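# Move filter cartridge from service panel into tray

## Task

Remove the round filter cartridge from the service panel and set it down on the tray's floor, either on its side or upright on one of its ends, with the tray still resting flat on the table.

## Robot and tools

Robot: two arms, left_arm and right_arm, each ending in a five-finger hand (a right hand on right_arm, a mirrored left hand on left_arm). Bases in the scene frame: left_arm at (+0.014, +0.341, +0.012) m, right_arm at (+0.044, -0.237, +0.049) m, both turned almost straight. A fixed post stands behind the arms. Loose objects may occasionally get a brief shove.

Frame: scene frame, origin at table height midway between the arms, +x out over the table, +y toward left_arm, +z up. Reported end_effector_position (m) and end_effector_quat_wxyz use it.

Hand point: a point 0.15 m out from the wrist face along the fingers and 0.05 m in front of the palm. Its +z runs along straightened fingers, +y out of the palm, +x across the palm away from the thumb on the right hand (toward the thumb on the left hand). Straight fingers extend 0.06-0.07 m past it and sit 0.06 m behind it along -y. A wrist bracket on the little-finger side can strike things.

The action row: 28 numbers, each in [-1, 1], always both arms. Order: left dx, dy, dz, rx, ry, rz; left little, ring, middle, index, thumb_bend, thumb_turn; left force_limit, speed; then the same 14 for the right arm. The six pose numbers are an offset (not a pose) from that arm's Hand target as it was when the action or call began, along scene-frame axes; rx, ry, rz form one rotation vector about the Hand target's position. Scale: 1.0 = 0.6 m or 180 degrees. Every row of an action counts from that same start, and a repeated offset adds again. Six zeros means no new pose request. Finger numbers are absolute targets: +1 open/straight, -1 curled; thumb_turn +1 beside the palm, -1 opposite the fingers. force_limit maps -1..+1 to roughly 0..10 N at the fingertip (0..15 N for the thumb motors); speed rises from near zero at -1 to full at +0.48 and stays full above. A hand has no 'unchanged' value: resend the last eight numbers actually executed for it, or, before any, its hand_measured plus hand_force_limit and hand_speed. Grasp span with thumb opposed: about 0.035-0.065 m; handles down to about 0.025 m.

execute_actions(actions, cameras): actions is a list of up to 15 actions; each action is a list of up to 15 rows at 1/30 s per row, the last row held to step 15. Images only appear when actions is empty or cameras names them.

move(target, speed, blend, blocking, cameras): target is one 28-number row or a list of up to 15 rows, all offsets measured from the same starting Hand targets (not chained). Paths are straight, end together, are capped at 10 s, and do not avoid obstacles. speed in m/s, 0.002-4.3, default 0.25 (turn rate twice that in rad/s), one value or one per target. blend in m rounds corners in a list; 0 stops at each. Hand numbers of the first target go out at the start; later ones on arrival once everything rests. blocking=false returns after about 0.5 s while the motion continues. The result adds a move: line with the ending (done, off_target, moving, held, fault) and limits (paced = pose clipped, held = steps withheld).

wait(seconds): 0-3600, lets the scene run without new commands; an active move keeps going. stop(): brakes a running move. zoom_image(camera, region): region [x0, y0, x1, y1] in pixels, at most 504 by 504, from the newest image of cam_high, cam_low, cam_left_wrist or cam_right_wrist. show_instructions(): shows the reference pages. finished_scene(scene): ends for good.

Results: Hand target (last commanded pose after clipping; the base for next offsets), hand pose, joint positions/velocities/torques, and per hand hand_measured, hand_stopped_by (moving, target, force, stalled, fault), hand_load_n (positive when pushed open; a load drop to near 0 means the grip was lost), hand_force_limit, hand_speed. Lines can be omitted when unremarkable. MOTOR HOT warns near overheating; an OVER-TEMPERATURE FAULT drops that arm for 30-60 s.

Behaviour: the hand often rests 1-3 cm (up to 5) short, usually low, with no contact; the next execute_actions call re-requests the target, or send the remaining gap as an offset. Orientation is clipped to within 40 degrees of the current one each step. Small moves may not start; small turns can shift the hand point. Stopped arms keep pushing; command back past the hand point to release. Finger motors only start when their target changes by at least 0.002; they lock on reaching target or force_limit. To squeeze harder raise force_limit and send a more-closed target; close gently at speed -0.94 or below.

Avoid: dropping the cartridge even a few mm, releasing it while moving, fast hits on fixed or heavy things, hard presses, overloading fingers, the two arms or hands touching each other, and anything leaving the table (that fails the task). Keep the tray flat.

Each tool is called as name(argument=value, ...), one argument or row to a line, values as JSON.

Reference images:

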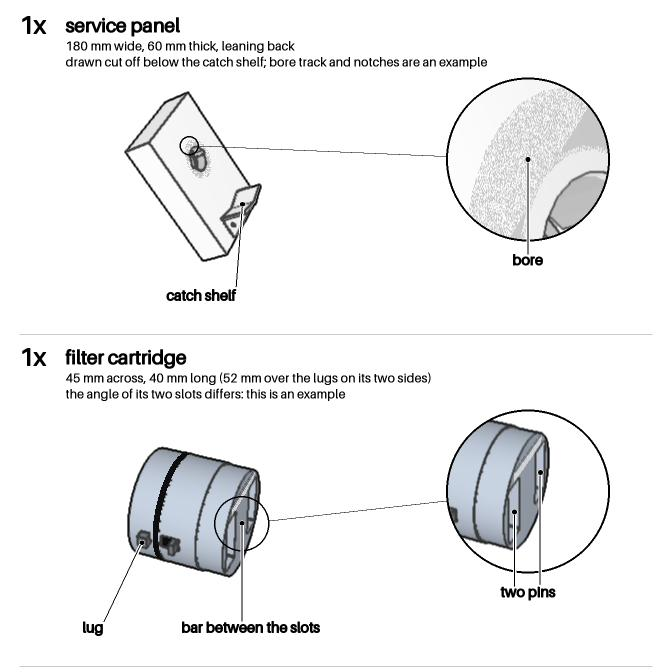

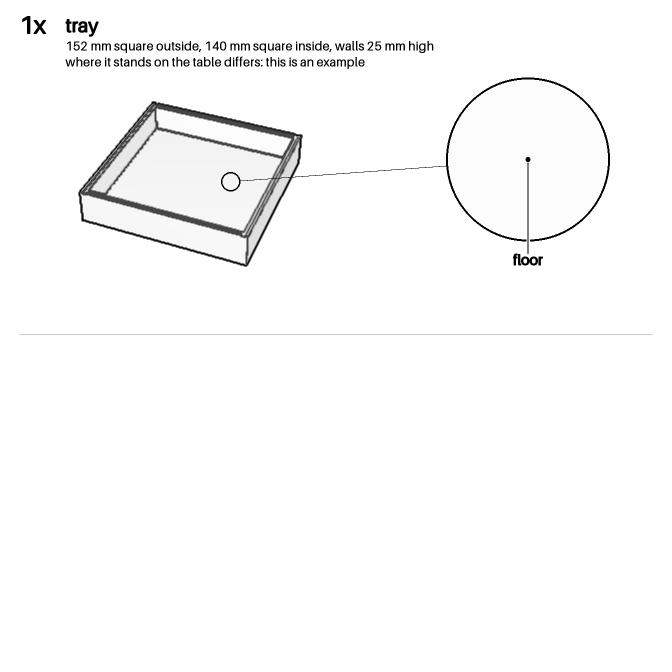

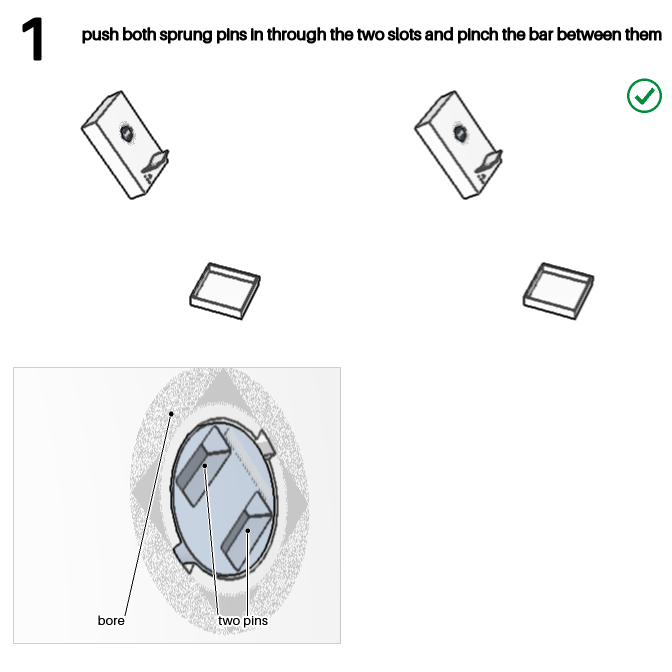

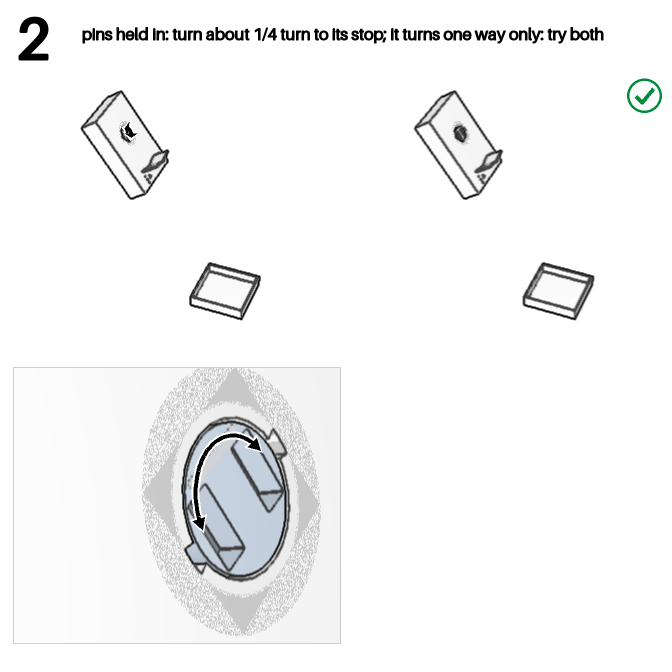

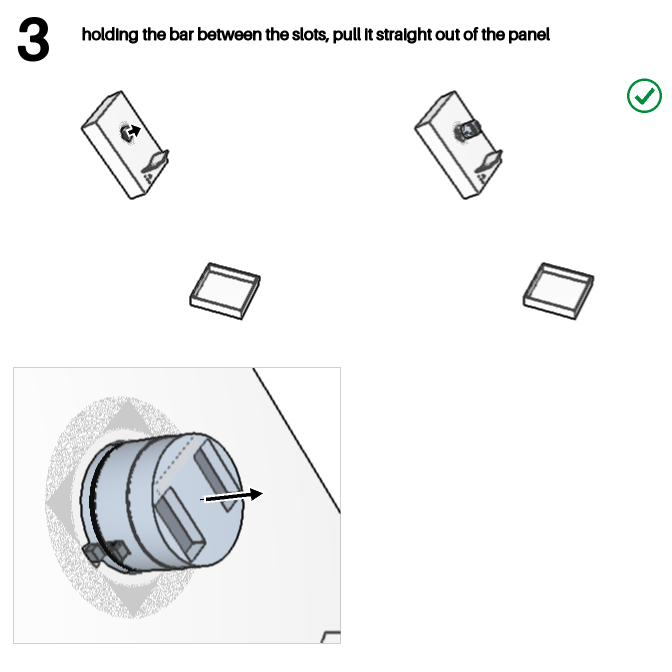

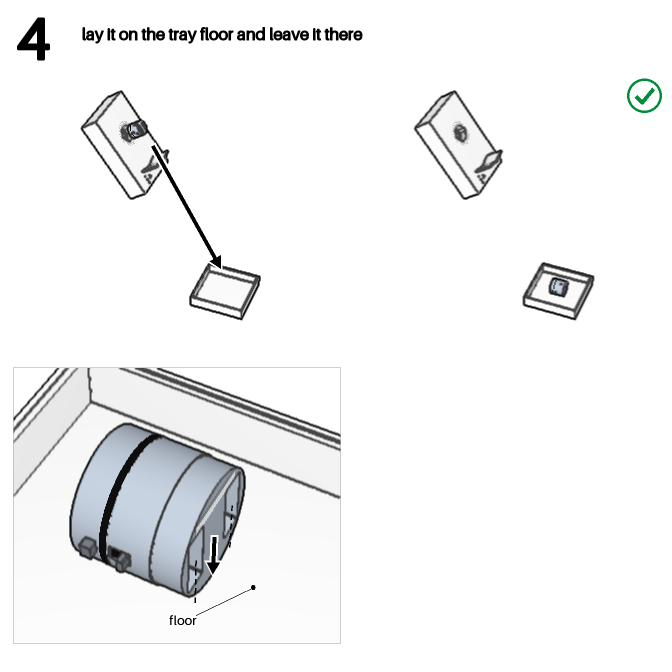

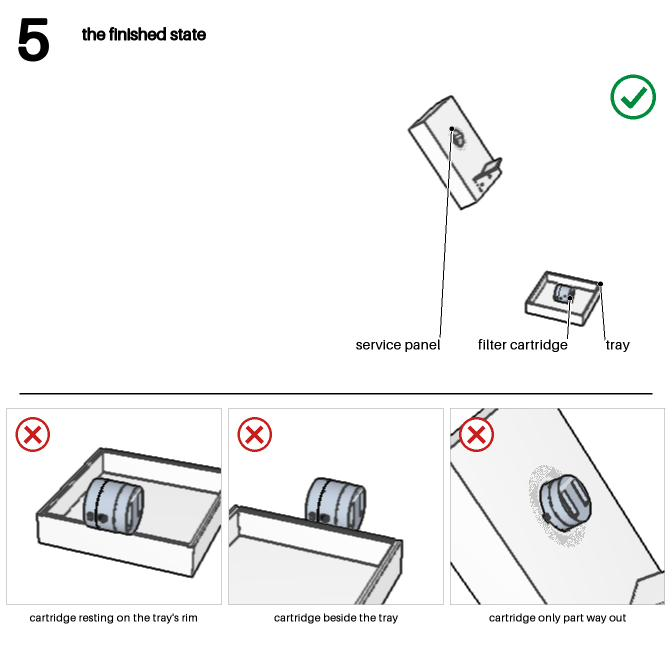

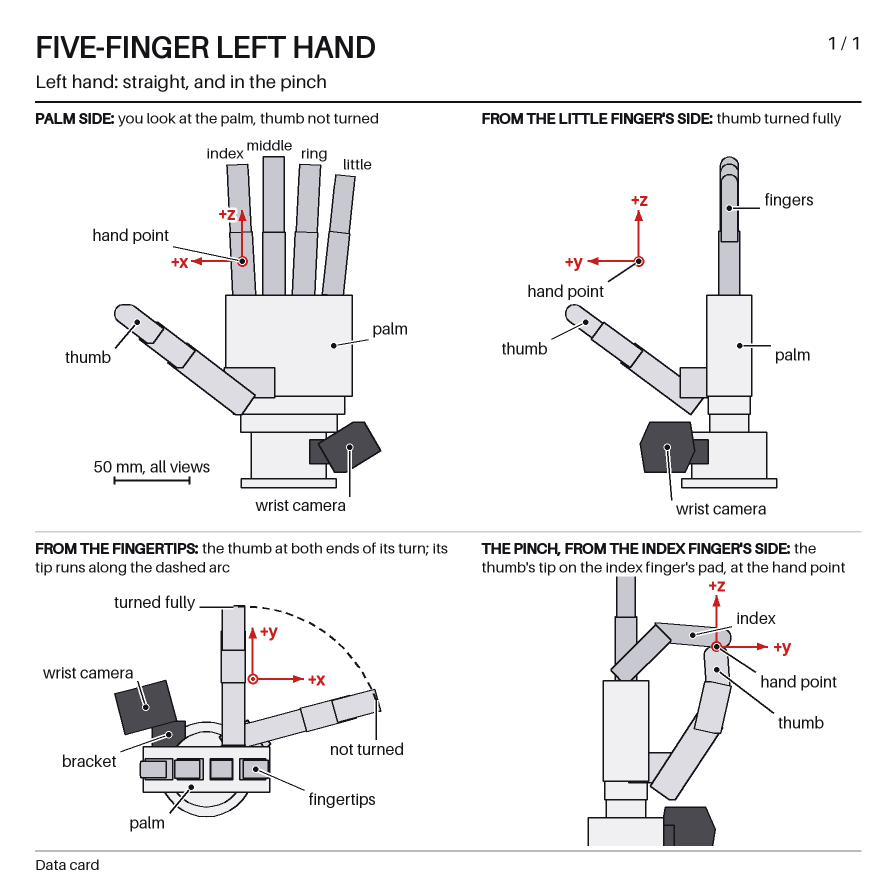

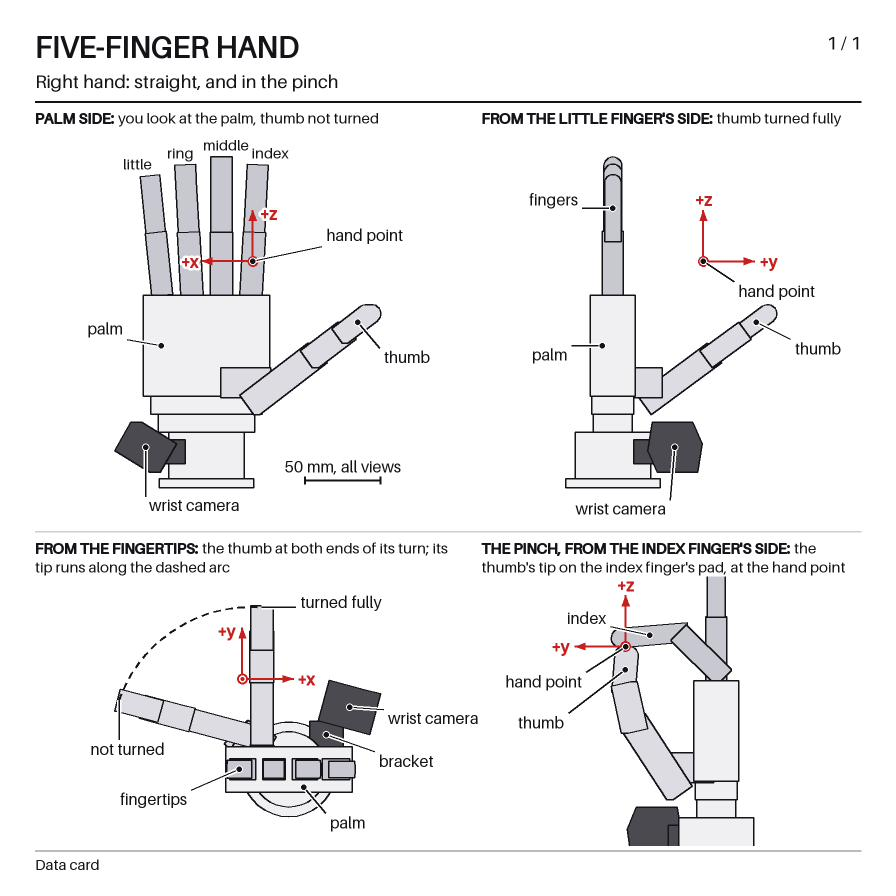

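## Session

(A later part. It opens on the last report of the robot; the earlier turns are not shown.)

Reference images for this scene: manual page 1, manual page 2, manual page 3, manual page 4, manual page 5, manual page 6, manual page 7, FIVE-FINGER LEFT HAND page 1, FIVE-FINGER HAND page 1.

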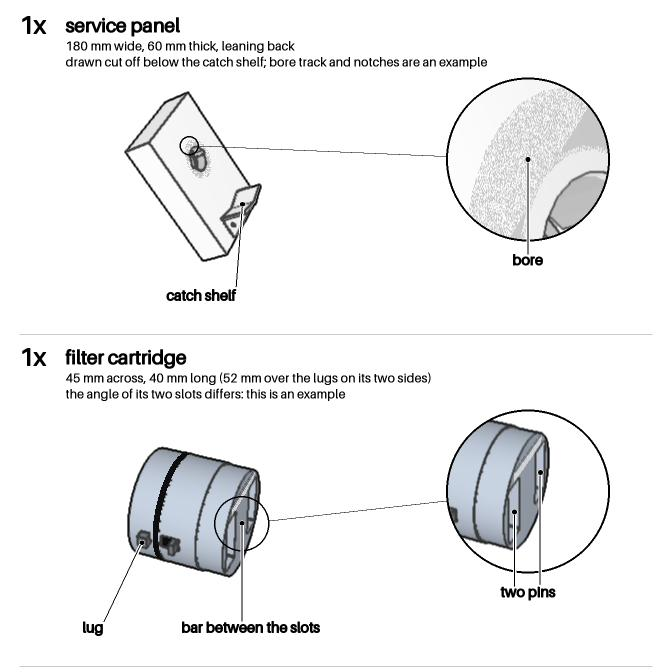

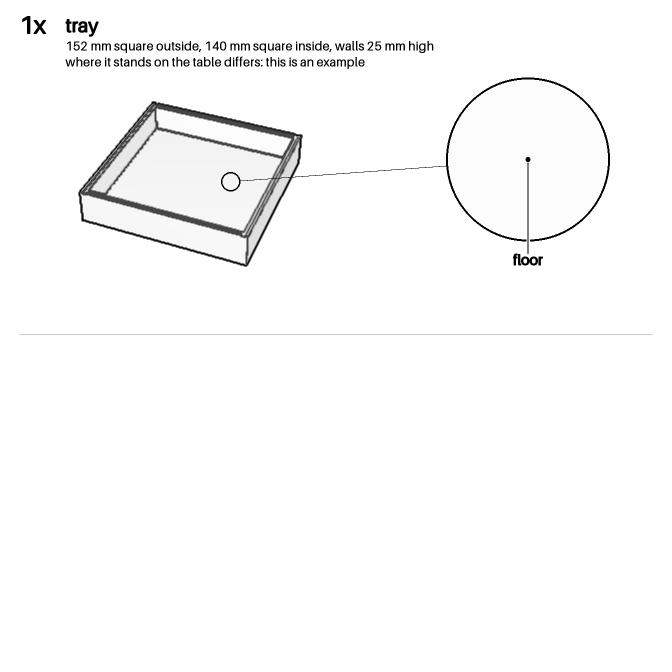

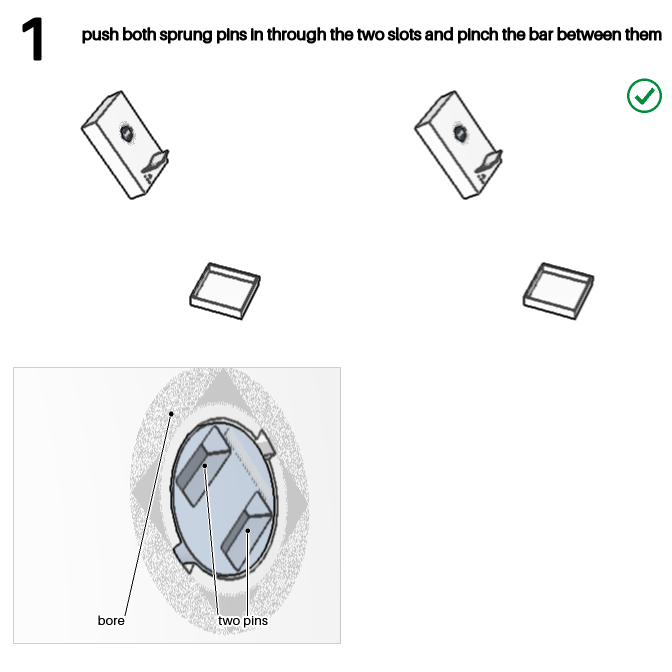

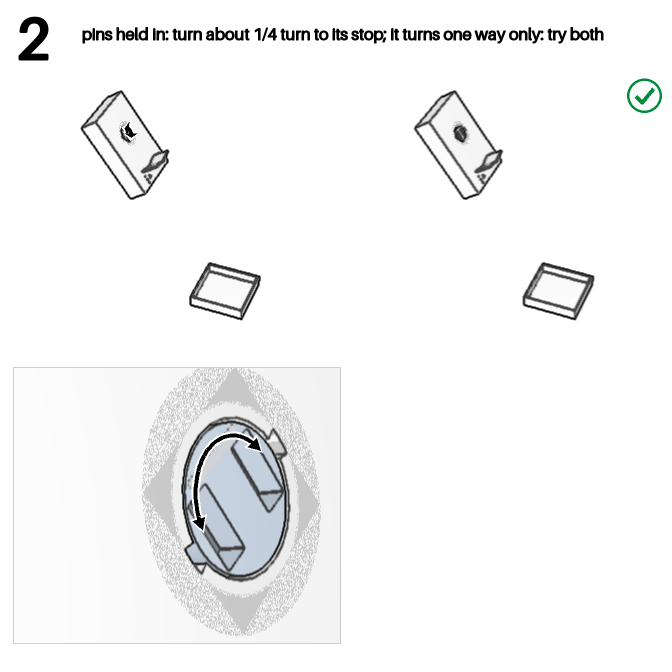

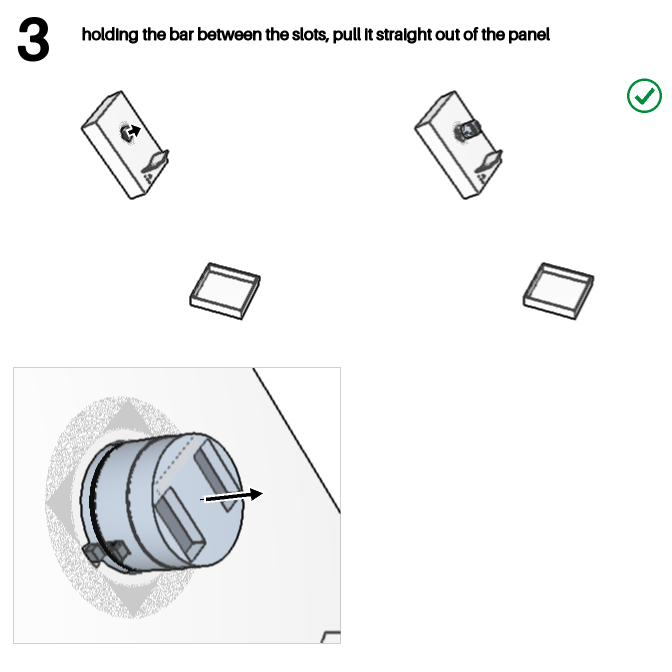

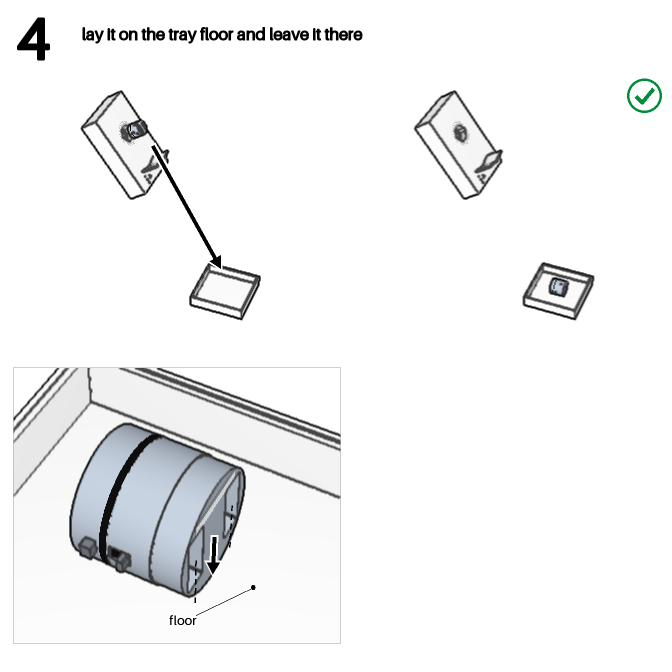

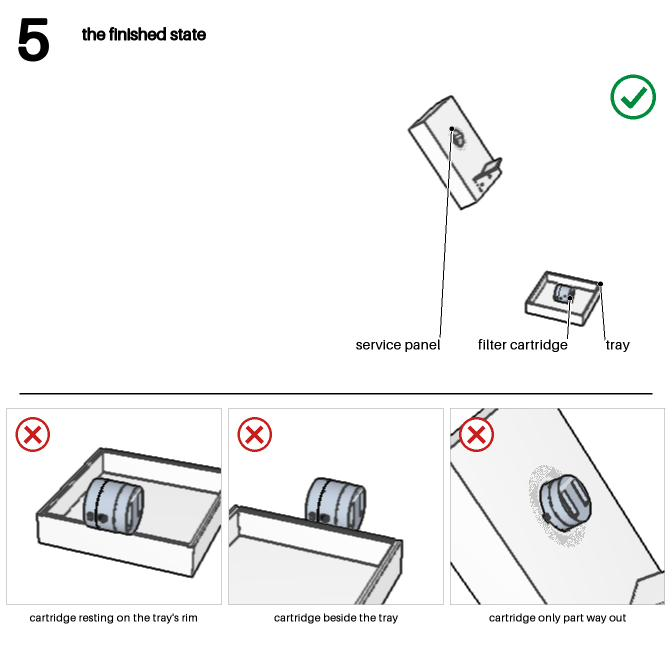

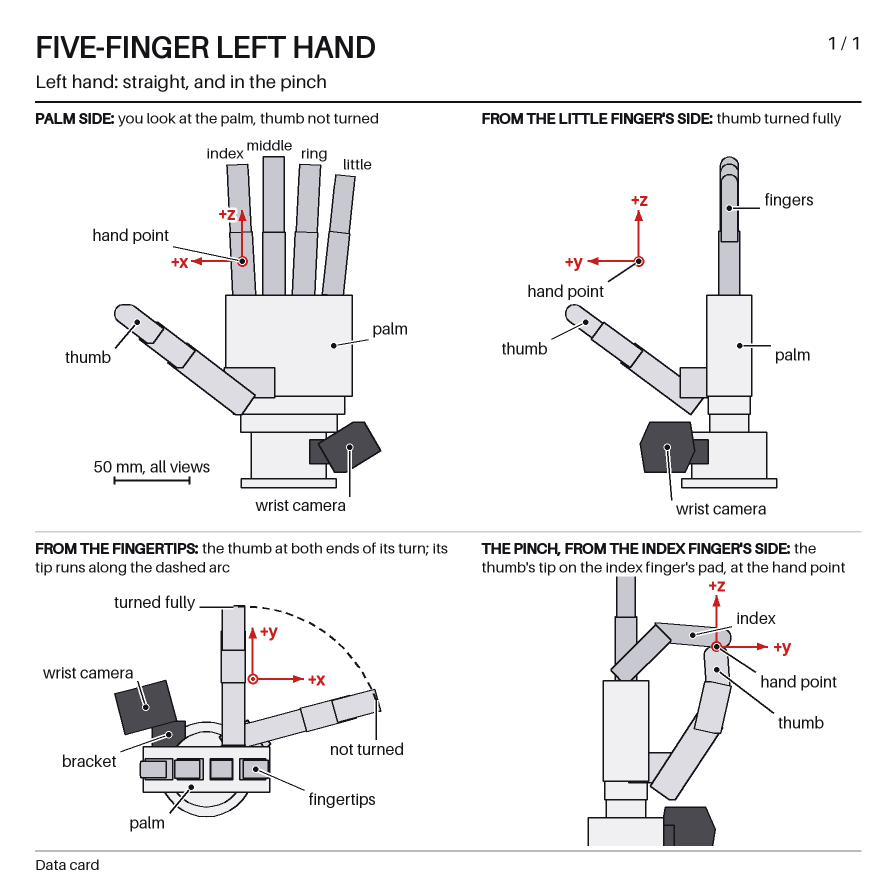

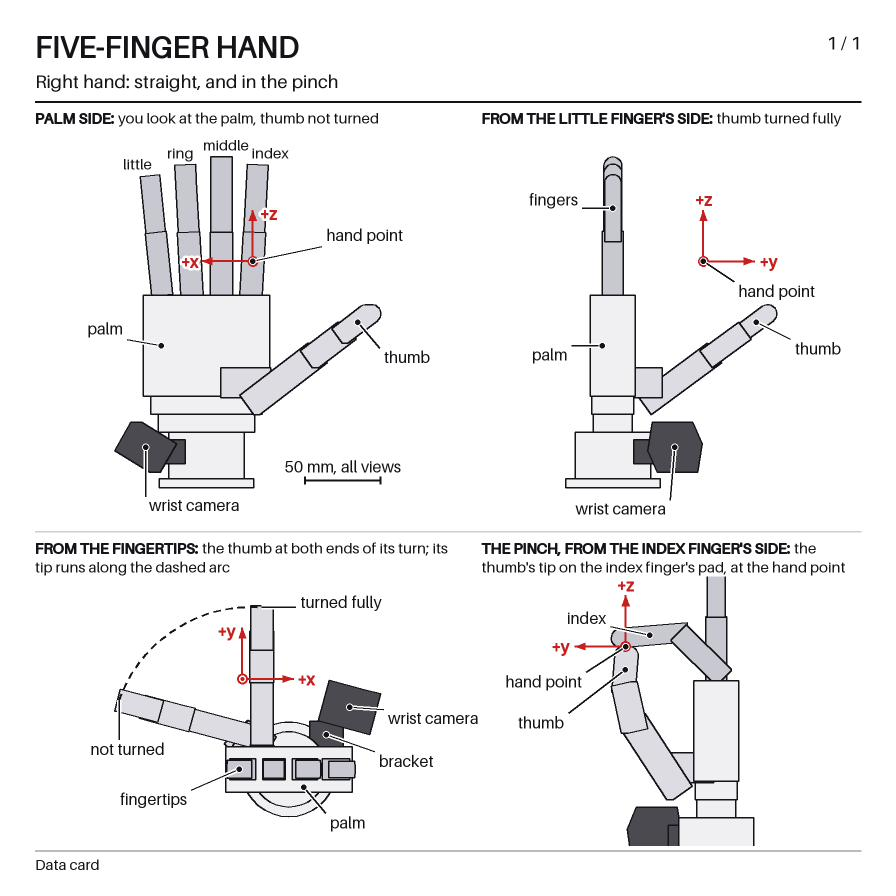

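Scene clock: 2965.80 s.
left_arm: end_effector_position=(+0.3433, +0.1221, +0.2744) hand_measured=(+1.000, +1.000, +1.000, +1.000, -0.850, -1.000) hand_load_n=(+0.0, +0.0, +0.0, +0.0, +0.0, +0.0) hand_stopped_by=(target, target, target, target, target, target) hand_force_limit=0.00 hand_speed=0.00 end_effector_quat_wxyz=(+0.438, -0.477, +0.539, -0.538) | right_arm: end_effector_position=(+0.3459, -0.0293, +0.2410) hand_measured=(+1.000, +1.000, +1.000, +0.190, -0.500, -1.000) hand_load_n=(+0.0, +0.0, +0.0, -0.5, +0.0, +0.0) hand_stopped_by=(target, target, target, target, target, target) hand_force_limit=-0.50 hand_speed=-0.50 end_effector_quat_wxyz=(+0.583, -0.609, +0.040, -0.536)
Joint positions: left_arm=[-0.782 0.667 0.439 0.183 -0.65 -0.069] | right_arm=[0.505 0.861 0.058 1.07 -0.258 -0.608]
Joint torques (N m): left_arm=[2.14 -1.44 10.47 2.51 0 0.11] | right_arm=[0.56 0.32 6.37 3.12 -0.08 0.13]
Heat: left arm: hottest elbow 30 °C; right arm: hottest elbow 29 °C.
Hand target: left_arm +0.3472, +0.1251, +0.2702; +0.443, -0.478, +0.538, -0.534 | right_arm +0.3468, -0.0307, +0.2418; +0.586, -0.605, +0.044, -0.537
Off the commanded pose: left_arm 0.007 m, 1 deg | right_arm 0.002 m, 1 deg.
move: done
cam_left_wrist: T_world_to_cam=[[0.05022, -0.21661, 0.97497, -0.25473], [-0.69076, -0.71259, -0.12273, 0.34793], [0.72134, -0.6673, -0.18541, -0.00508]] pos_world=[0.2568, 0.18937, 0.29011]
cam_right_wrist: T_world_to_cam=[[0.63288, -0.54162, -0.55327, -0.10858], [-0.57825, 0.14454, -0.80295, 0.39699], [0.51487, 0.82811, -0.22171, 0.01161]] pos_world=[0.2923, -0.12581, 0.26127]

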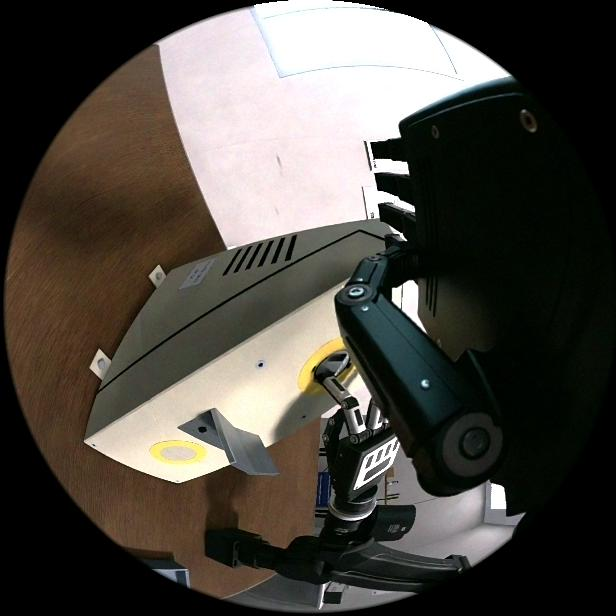

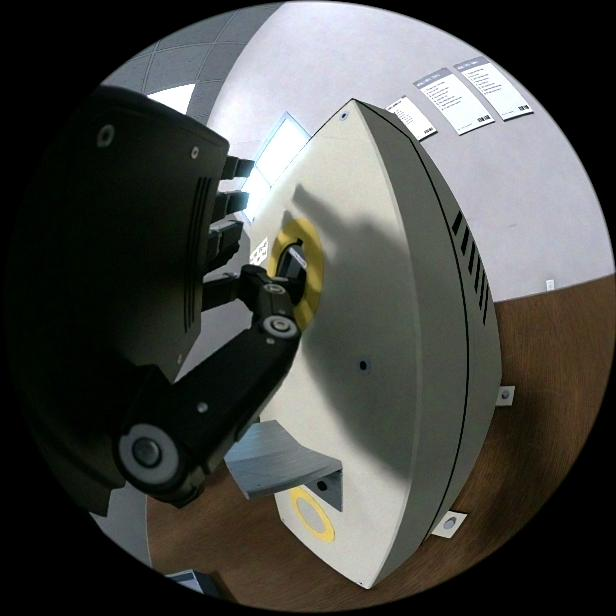

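move(
  target=[
    [0,0,0,0,0,0,1,1,1,1,-0.85,-1,0,0.0,0.0082,0,-0.0057,0,0,0,1,1,1,0.19,-0.5,-1,-0.5,-0.5],
  ],
  speed=0.04,
  cameras=["cam_left_wrist","cam_right_wrist"],
)

zoom_image(
  camera="cam_right_wrist",
  region=[275, 250, 335, 310],
)

zoom_image(
  camera="cam_left_wrist",
  region=[312, 350, 352, 390],
)

Scene clock: 2976.57 s.
left_arm: end_effector_position=(+0.3433, +0.1221, +0.2744) hand_measured=(+1.000, +1.000, +1.000, +1.000, -0.850, -1.000) hand_load_n=(-0.5, +0.0, -0.5, -0.5, +0.0, +0.0) hand_stopped_by=(target, target, target, target, target, target) hand_force_limit=0.00 hand_speed=0.00 end_effector_quat_wxyz=(+0.438, -0.477, +0.539, -0.538) | right_arm: end_effector_position=(+0.3474, -0.0287, +0.2398) hand_measured=(+1.000, +1.000, +1.000, +0.190, -0.500, -1.000) hand_load_n=(+0.0, +0.0, -0.5, -3.0, +0.0, +0.0) hand_stopped_by=(target, target, target, target, target, target) hand_force_limit=-0.50 hand_speed=-0.50 end_effector_quat_wxyz=(+0.588, -0.604, +0.037, -0.536)
Joint positions: left_arm=[-0.782 0.667 0.439 0.183 -0.65 -0.069] | right_arm=[0.493 0.915 0.055 1.14 -0.277 -0.599]
Joint torques (N m): left_arm=[2.37 -1.38 10.45 2.55 0 0.12] | right_arm=[0.44 0.67 6.46 2.69 0.11 0.09]
Heat: left arm: hottest elbow 30 °C; right arm: hottest elbow 30 °C.
Hand target: left_arm +0.3472, +0.1251, +0.2702; +0.443, -0.478, +0.538, -0.534 | right_arm +0.3516, -0.0307, +0.2385; +0.586, -0.605, +0.044, -0.537
Off the commanded pose: left_arm 0.007 m, 1 deg | right_arm 0.005 m, 1 deg.
move: done
cam_left_wrist: T_world_to_cam=[[0.05022, -0.21661, 0.97497, -0.25473], [-0.69076, -0.71259, -0.12273, 0.34793], [0.72134, -0.6673, -0.18541, -0.00508]] pos_world=[0.2568, 0.18937, 0.29011]
cam_right_wrist: T_world_to_cam=[[0.64227, -0.53187, -0.55191, -0.11315], [-0.57232, 0.14618, -0.80689, 0.39579], [0.50984, 0.83412, -0.21052, 0.00941]] pos_world=[0.2944, -0.12589, 0.25889]

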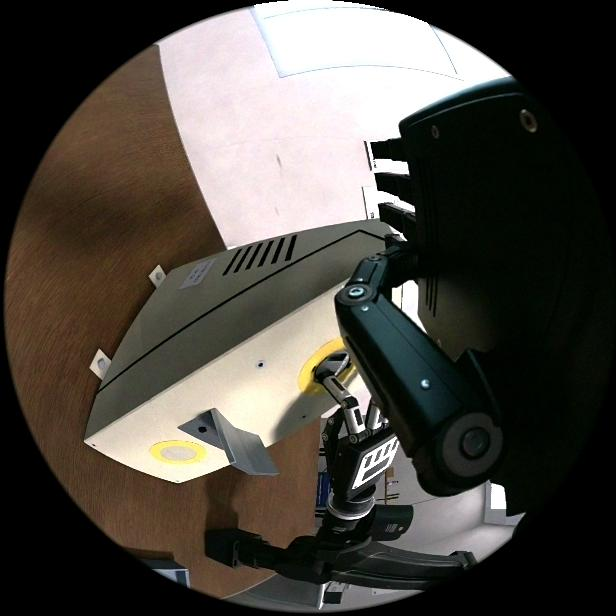

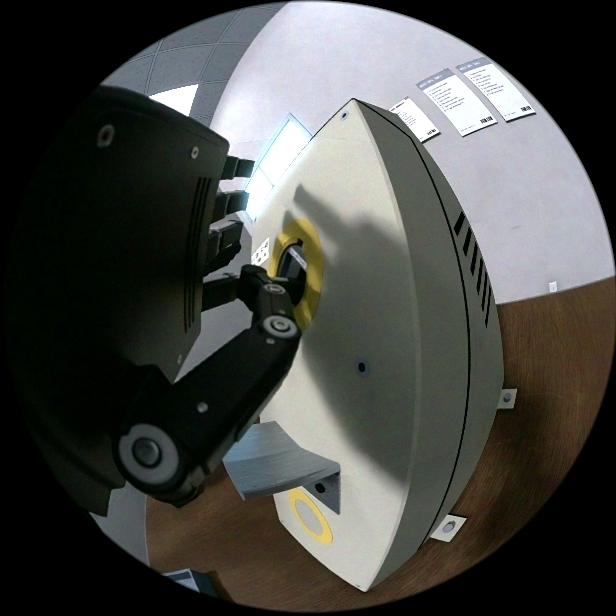

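Scaled by 8.400 from the camera's image (finer frame: 880x880).

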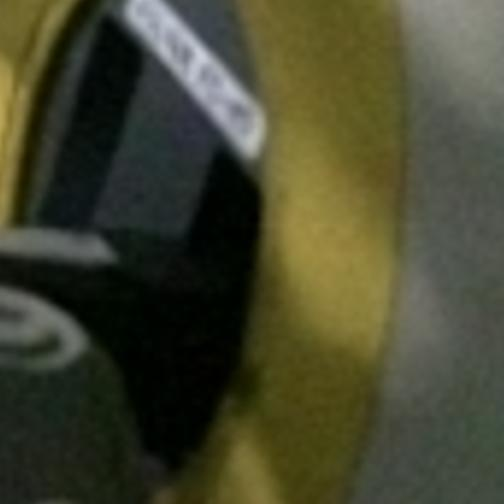

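Scaled by 12.600 from the camera's image (finer frame: 880x880).

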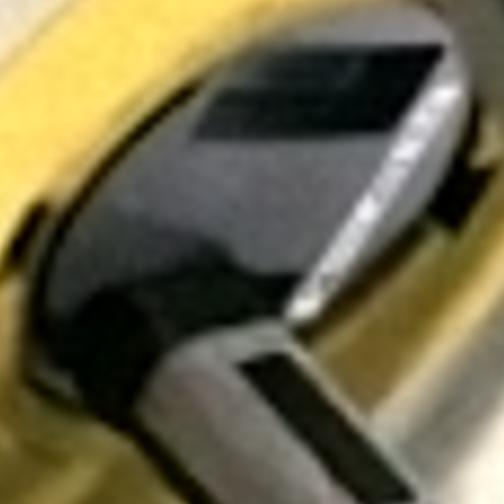

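move(
  target=[
    [0,0,0,0,0,0,1,1,1,1,-0.85,-1,0,0.0,-0.0026,-0.0049,-0.0037,0,0,0,1,1,1,0.19,-0.5,-1,-0.5,-0.5],
  ],
  speed=0.04,
)

move(
  target=[
    [0,0,0,0,0,0,1,1,1,1,-0.85,-1,0,0.0,0.0082,0,-0.0057,0,0,0,1,1,1,0.19,-0.5,-1,-0.5,-0.5],
  ],
  speed=0.04,
)

move(
  target=[
    [0,0,0,0,0,0,1,1,1,1,-0.85,-1,0,0.0,0.0082,0,-0.0057,0,0,0,1,1,1,0.19,-0.5,-1,-0.5,-0.5],
  ],
  speed=0.04,
  cameras=["cam_left_wrist","cam_right_wrist"],
)

zoom_image(
  camera="cam_right_wrist",
  region=[275, 250, 335, 310],
)

zoom_image(
  camera="cam_left_wrist",
  region=[312, 350, 352, 390],
)

Scene clock: 2989.17 s.
left_arm: end_effector_position=(+0.3433, +0.1221, +0.2744) hand_measured=(+1.000, +1.000, +1.000, +1.000, -0.850, -1.000) hand_load_n=(+0.0, +0.0, +0.0, -0.5, +0.0, +0.0) hand_stopped_by=(target, target, target, target, target, target) hand_force_limit=0.00 hand_speed=0.00 end_effector_quat_wxyz=(+0.438, -0.477, +0.539, -0.538) | right_arm: end_effector_position=(+0.3471, -0.0295, +0.2399) hand_measured=(+1.000, +1.000, +1.000, +0.190, -0.500, -1.000) hand_load_n=(+0.0, +0.0, -0.5, -0.5, +0.0, +0.0) hand_stopped_by=(target, target, target, target, target, target) hand_force_limit=-0.50 hand_speed=-0.50 end_effector_quat_wxyz=(+0.589, -0.604, +0.036, -0.536)
Joint positions: left_arm=[-0.782 0.667 0.439 0.183 -0.65 -0.069] | right_arm=[0.485 0.918 0.053 1.15 -0.289 -0.595]
Joint torques (N m): left_arm=[2.2 -1.38 10.45 2.55 -0.01 0.12] | right_arm=[0.56 0.5 5.9 2.71 0.15 0.06]
Heat: left arm: hottest elbow 30 °C; right arm: hottest elbow 29 °C.
Hand target: left_arm +0.3472, +0.1251, +0.2702; +0.443, -0.478, +0.538, -0.534 | right_arm +0.3501, -0.0336, +0.2362; +0.586, -0.605, +0.044, -0.537
Off the commanded pose: left_arm 0.007 m, 1 deg | right_arm 0.006 m, 1 deg.
move: done

Scene clock: 2989.93 s.
left_arm: end_effector_position=(+0.3433, +0.1221, +0.2744) hand_measured=(+1.000, +1.000, +1.000, +1.000, -0.850, -1.000) hand_load_n=(+0.0, +0.0, +0.0, +0.0, +0.0, +0.0) hand_stopped_by=(target, target, target, target, target, target) hand_force_limit=0.00 hand_speed=0.00 end_effector_quat_wxyz=(+0.438, -0.477, +0.539, -0.538) | right_arm: end_effector_position=(+0.3485, -0.0293, +0.2378) hand_measured=(+1.000, +1.000, +1.000, +0.190, -0.500, -1.000) hand_load_n=(+0.0, +0.0, +0.0, -2.5, +0.0, +0.0) hand_stopped_by=(target, target, target, target, target, target) hand_force_limit=-0.50 hand_speed=-0.50 end_effector_quat_wxyz=(+0.593, -0.600, +0.034, -0.535)
Joint positions: left_arm=[-0.782 0.667 0.439 0.183 -0.65 -0.069] | right_arm=[0.473 0.972 0.05 1.217 -0.306 -0.586]
Joint torques (N m): left_arm=[2.32 -1.38 10.45 2.55 -0.01 0.12] | right_arm=[-0.03 0.85 6.13 2.35 0.34 0.01]
Heat: left arm: hottest elbow 30 °C; right arm: hottest elbow 29 °C.
Hand target: left_arm +0.3472, +0.1251, +0.2702; +0.443, -0.478, +0.538, -0.534 | right_arm +0.3551, -0.0337, +0.2329; +0.586, -0.605, +0.044, -0.537
Off the commanded pose: left_arm 0.007 m, 1 deg | right_arm 0.009 m, 2 deg.
move: done

Scene clock: 2990.70 s.
left_arm: end_effector_position=(+0.3433, +0.1221, +0.2744) hand_measured=(+1.000, +1.000, +1.000, +1.000, -0.850, -1.000) hand_load_n=(+0.0, +0.0, +0.0, +0.0, +0.0, +0.0) hand_stopped_by=(target, target, target, target, target, target) hand_force_limit=0.00 hand_speed=0.00 end_effector_quat_wxyz=(+0.438, -0.477, +0.539, -0.538) | right_arm: end_effector_position=(+0.3494, -0.0291, +0.2372) hand_measured=(+1.000, +1.000, +1.000, +0.190, -0.500, -1.000) hand_load_n=(+0.0, +0.0, +0.0, -4.0, +0.0, +0.0) hand_stopped_by=(target, target, target, target, target, target) hand_force_limit=-0.50 hand_speed=-0.50 end_effector_quat_wxyz=(+0.598, -0.595, +0.031, -0.536)
Joint positions: left_arm=[-0.782 0.667 0.439 0.183 -0.65 -0.069] | right_arm=[0.462 1.022 0.048 1.284 -0.323 -0.578]
Joint torques (N m): left_arm=[2.37 -1.38 10.52 2.52 0 0.11] | right_arm=[-0.09 1.26 6.31 1.78 0.52 -0.01]
Heat: left arm: hottest elbow 30 °C; right arm: hottest elbow 29 °C.
Hand target: left_arm +0.3472, +0.1251, +0.2702; +0.443, -0.478, +0.538, -0.534 | right_arm +0.3600, -0.0336, +0.2294; +0.586, -0.605, +0.044, -0.537
Off the commanded pose: left_arm 0.007 m, 1 deg | right_arm 0.014 m, 2 deg.
move: off_target (right_arm)
cam_left_wrist: T_world_to_cam=[[0.05022, -0.21661, 0.97497, -0.25473], [-0.69076, -0.71259, -0.12273, 0.34793], [0.72134, -0.6673, -0.18541, -0.00508]] pos_world=[0.2568, 0.18937, 0.29011]
cam_right_wrist: T_world_to_cam=[[0.66223, -0.51087, -0.54814, -0.12335], [-0.5604, 0.14792, -0.81491, 0.39271], [0.49739, 0.84683, -0.18834, 0.00761]] pos_world=[0.29798, -0.12755, 0.25385]

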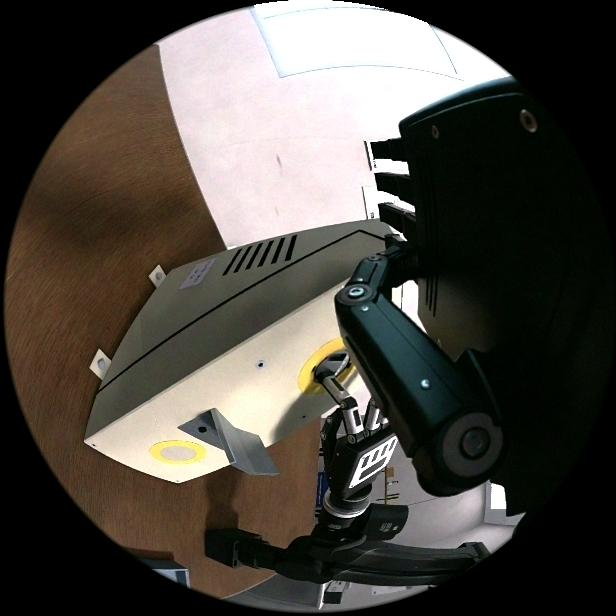

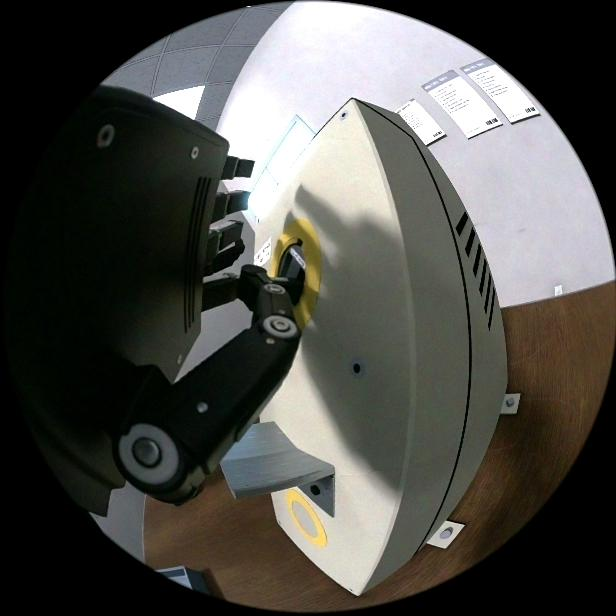

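Scaled by 8.400 from the camera's image (finer frame: 880x880).

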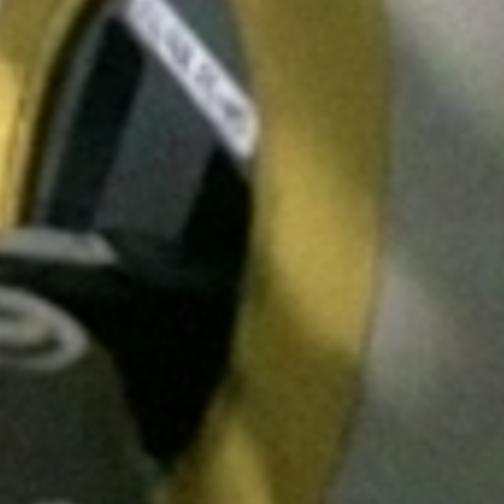

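Scaled by 12.600 from the camera's image (finer frame: 880x880).

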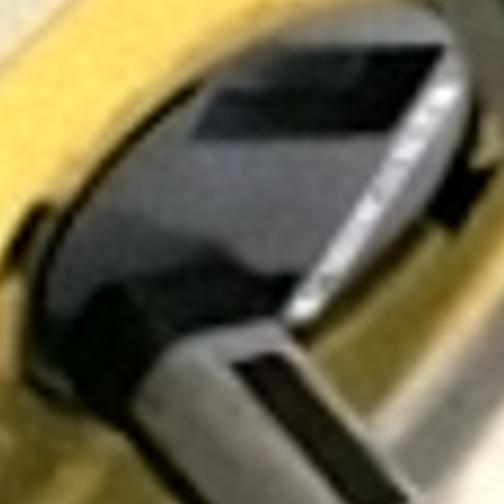

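move(
  target=[
    [0,0,0,0,0,0,1,1,1,1,-0.85,-1,0,0.0,0.0109,0,-0.0077,0,0,0,1,1,1,0.19,-0.5,-1,-0.5,-0.5],
  ],
  speed=0.04,
)

move(
  target=[
    [0,0,0,0,0,0,1,1,1,1,-0.85,-1,0,0.0,0.0109,0,-0.0077,0,0,0,1,1,1,0.19,-0.5,-1,-0.5,-0.5],
  ],
  speed=0.04,
  cameras=["cam_left_wrist","cam_right_wrist"],
)

zoom_image(
  camera="cam_right_wrist",
  region=[275, 250, 335, 310],
)

zoom_image(
  camera="cam_left_wrist",
  region=[312, 350, 352, 390],
)

Scene clock: 3000.90 s.
left_arm: end_effector_position=(+0.3433, +0.1221, +0.2744) hand_measured=(+1.000, +1.000, +1.000, +1.000, -0.850, -1.000) hand_load_n=(+0.0, +0.0, +0.0, +0.0, +0.0, +0.0) hand_stopped_by=(target, target, target, target, target, target) hand_force_limit=0.00 hand_speed=0.00 end_effector_quat_wxyz=(+0.438, -0.477, +0.539, -0.538) | right_arm: end_effector_position=(+0.3505, -0.0290, +0.2361) hand_measured=(+1.000, +1.000, +1.000, +0.190, -0.500, -1.000) hand_load_n=(+0.0, +0.0, +0.0, -5.5, +0.0, +0.0) hand_stopped_by=(target, target, target, target, target, target) hand_force_limit=-0.50 hand_speed=-0.50 end_effector_quat_wxyz=(+0.603, -0.590, +0.027, -0.536)
Joint positions: left_arm=[-0.782 0.667 0.439 0.183 -0.65 -0.069] | right_arm=[0.449 1.085 0.046 1.366 -0.344 -0.568]
Joint torques (N m): left_arm=[2.32 -1.44 10.47 2.55 0 0.12] | right_arm=[-0.38 1.67 6.45 1.11 0.75 -0.08]
Heat: left arm: hottest elbow 30 °C; right arm: hottest elbow 29 °C.
Hand target: left_arm +0.3472, +0.1251, +0.2702; +0.443, -0.478, +0.538, -0.534 | right_arm +0.3664, -0.0336, +0.2247; +0.586, -0.605, +0.044, -0.537
Off the commanded pose: left_arm 0.007 m, 1 deg | right_arm 0.020 m, 3 deg.
move: off_target (right_arm)

Scene clock: 3001.67 s.
left_arm: end_effector_position=(+0.3433, +0.1221, +0.2744) hand_measured=(+1.000, +1.000, +1.000, +1.000, -0.850, -1.000) hand_load_n=(+0.0, +0.0, +0.0, +0.0, +0.5, +0.0) hand_stopped_by=(target, target, target, target, target, target) hand_force_limit=0.00 hand_speed=0.00 end_effector_quat_wxyz=(+0.438, -0.477, +0.539, -0.538) | right_arm: end_effector_position=(+0.3518, -0.0290, +0.2346) hand_measured=(+1.000, +1.000, +1.000, +0.190, -0.500, -1.000) hand_load_n=(+0.0, +0.0, +0.0, -7.5, +0.0, +0.0) hand_stopped_by=(target, target, target, target, target, target) hand_force_limit=-0.50 hand_speed=-0.50 end_effector_quat_wxyz=(+0.607, -0.586, +0.023, -0.536)
Joint positions: left_arm=[-0.782 0.667 0.439 0.183 -0.65 -0.069] | right_arm=[0.436 1.144 0.046 1.439 -0.364 -0.557]
Joint torques (N m): left_arm=[2.26 -1.55 10.5 2.51 -0.01 0.12] | right_arm=[-0.44 2.02 6.63 0.58 0.96 -0.12]
Heat: left arm: hottest elbow 30 °C; right arm: hottest elbow 29 °C.
Hand target: left_arm +0.3472, +0.1251, +0.2702; +0.443, -0.478, +0.538, -0.534 | right_arm +0.3730, -0.0337, +0.2201; +0.586, -0.605, +0.044, -0.537
Off the commanded pose: left_arm 0.007 m, 1 deg | right_arm 0.026 m, 4 deg.
move: off_target (right_arm)
cam_left_wrist: T_world_to_cam=[[0.05022, -0.21661, 0.97497, -0.25473], [-0.69076, -0.71259, -0.12273, 0.34793], [0.72134, -0.6673, -0.18541, -0.00508]] pos_world=[0.2568, 0.18937, 0.29011]
cam_right_wrist: T_world_to_cam=[[0.68185, -0.49024, -0.54291, -0.13381], [-0.54746, 0.15026, -0.82324, 0.38944], [0.48516, 0.85854, -0.16593, 0.00511]] pos_world=[0.30196, -0.12851, 0.2488]

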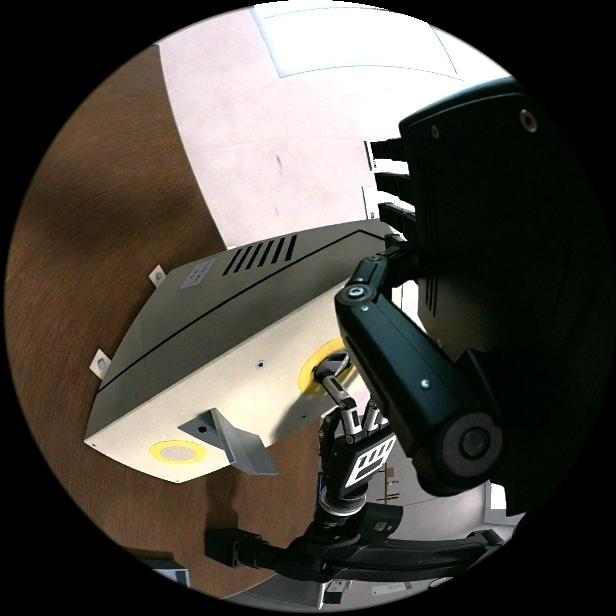

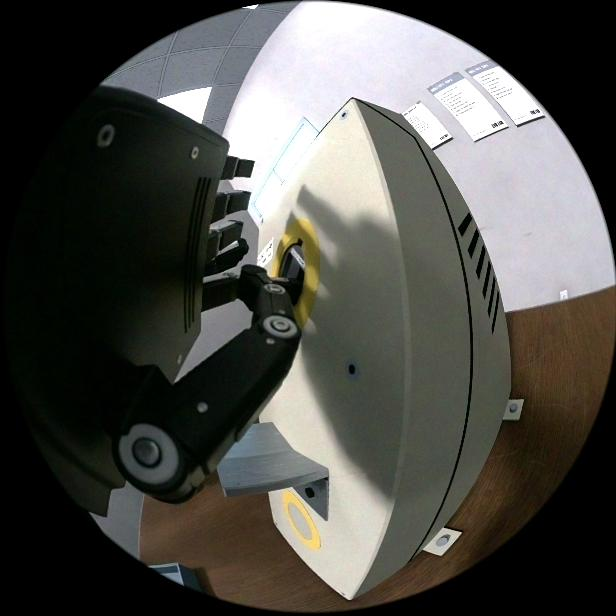

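Scaled by 8.400 from the camera's image (finer frame: 880x880).

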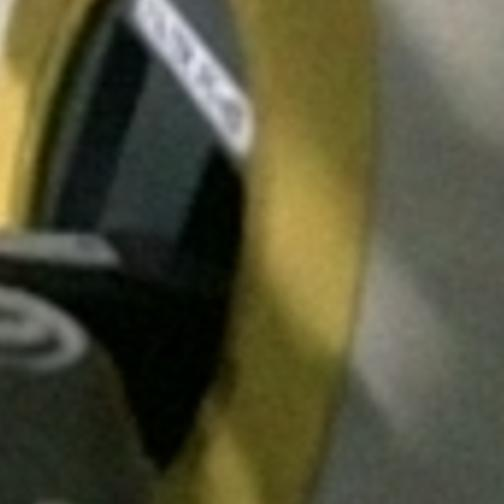

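Scaled by 12.600 from the camera's image (finer frame: 880x880).

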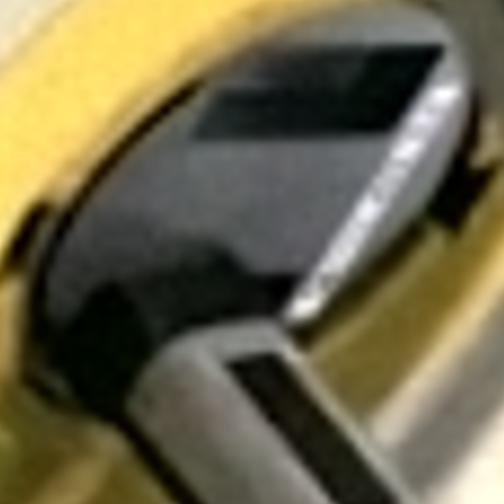

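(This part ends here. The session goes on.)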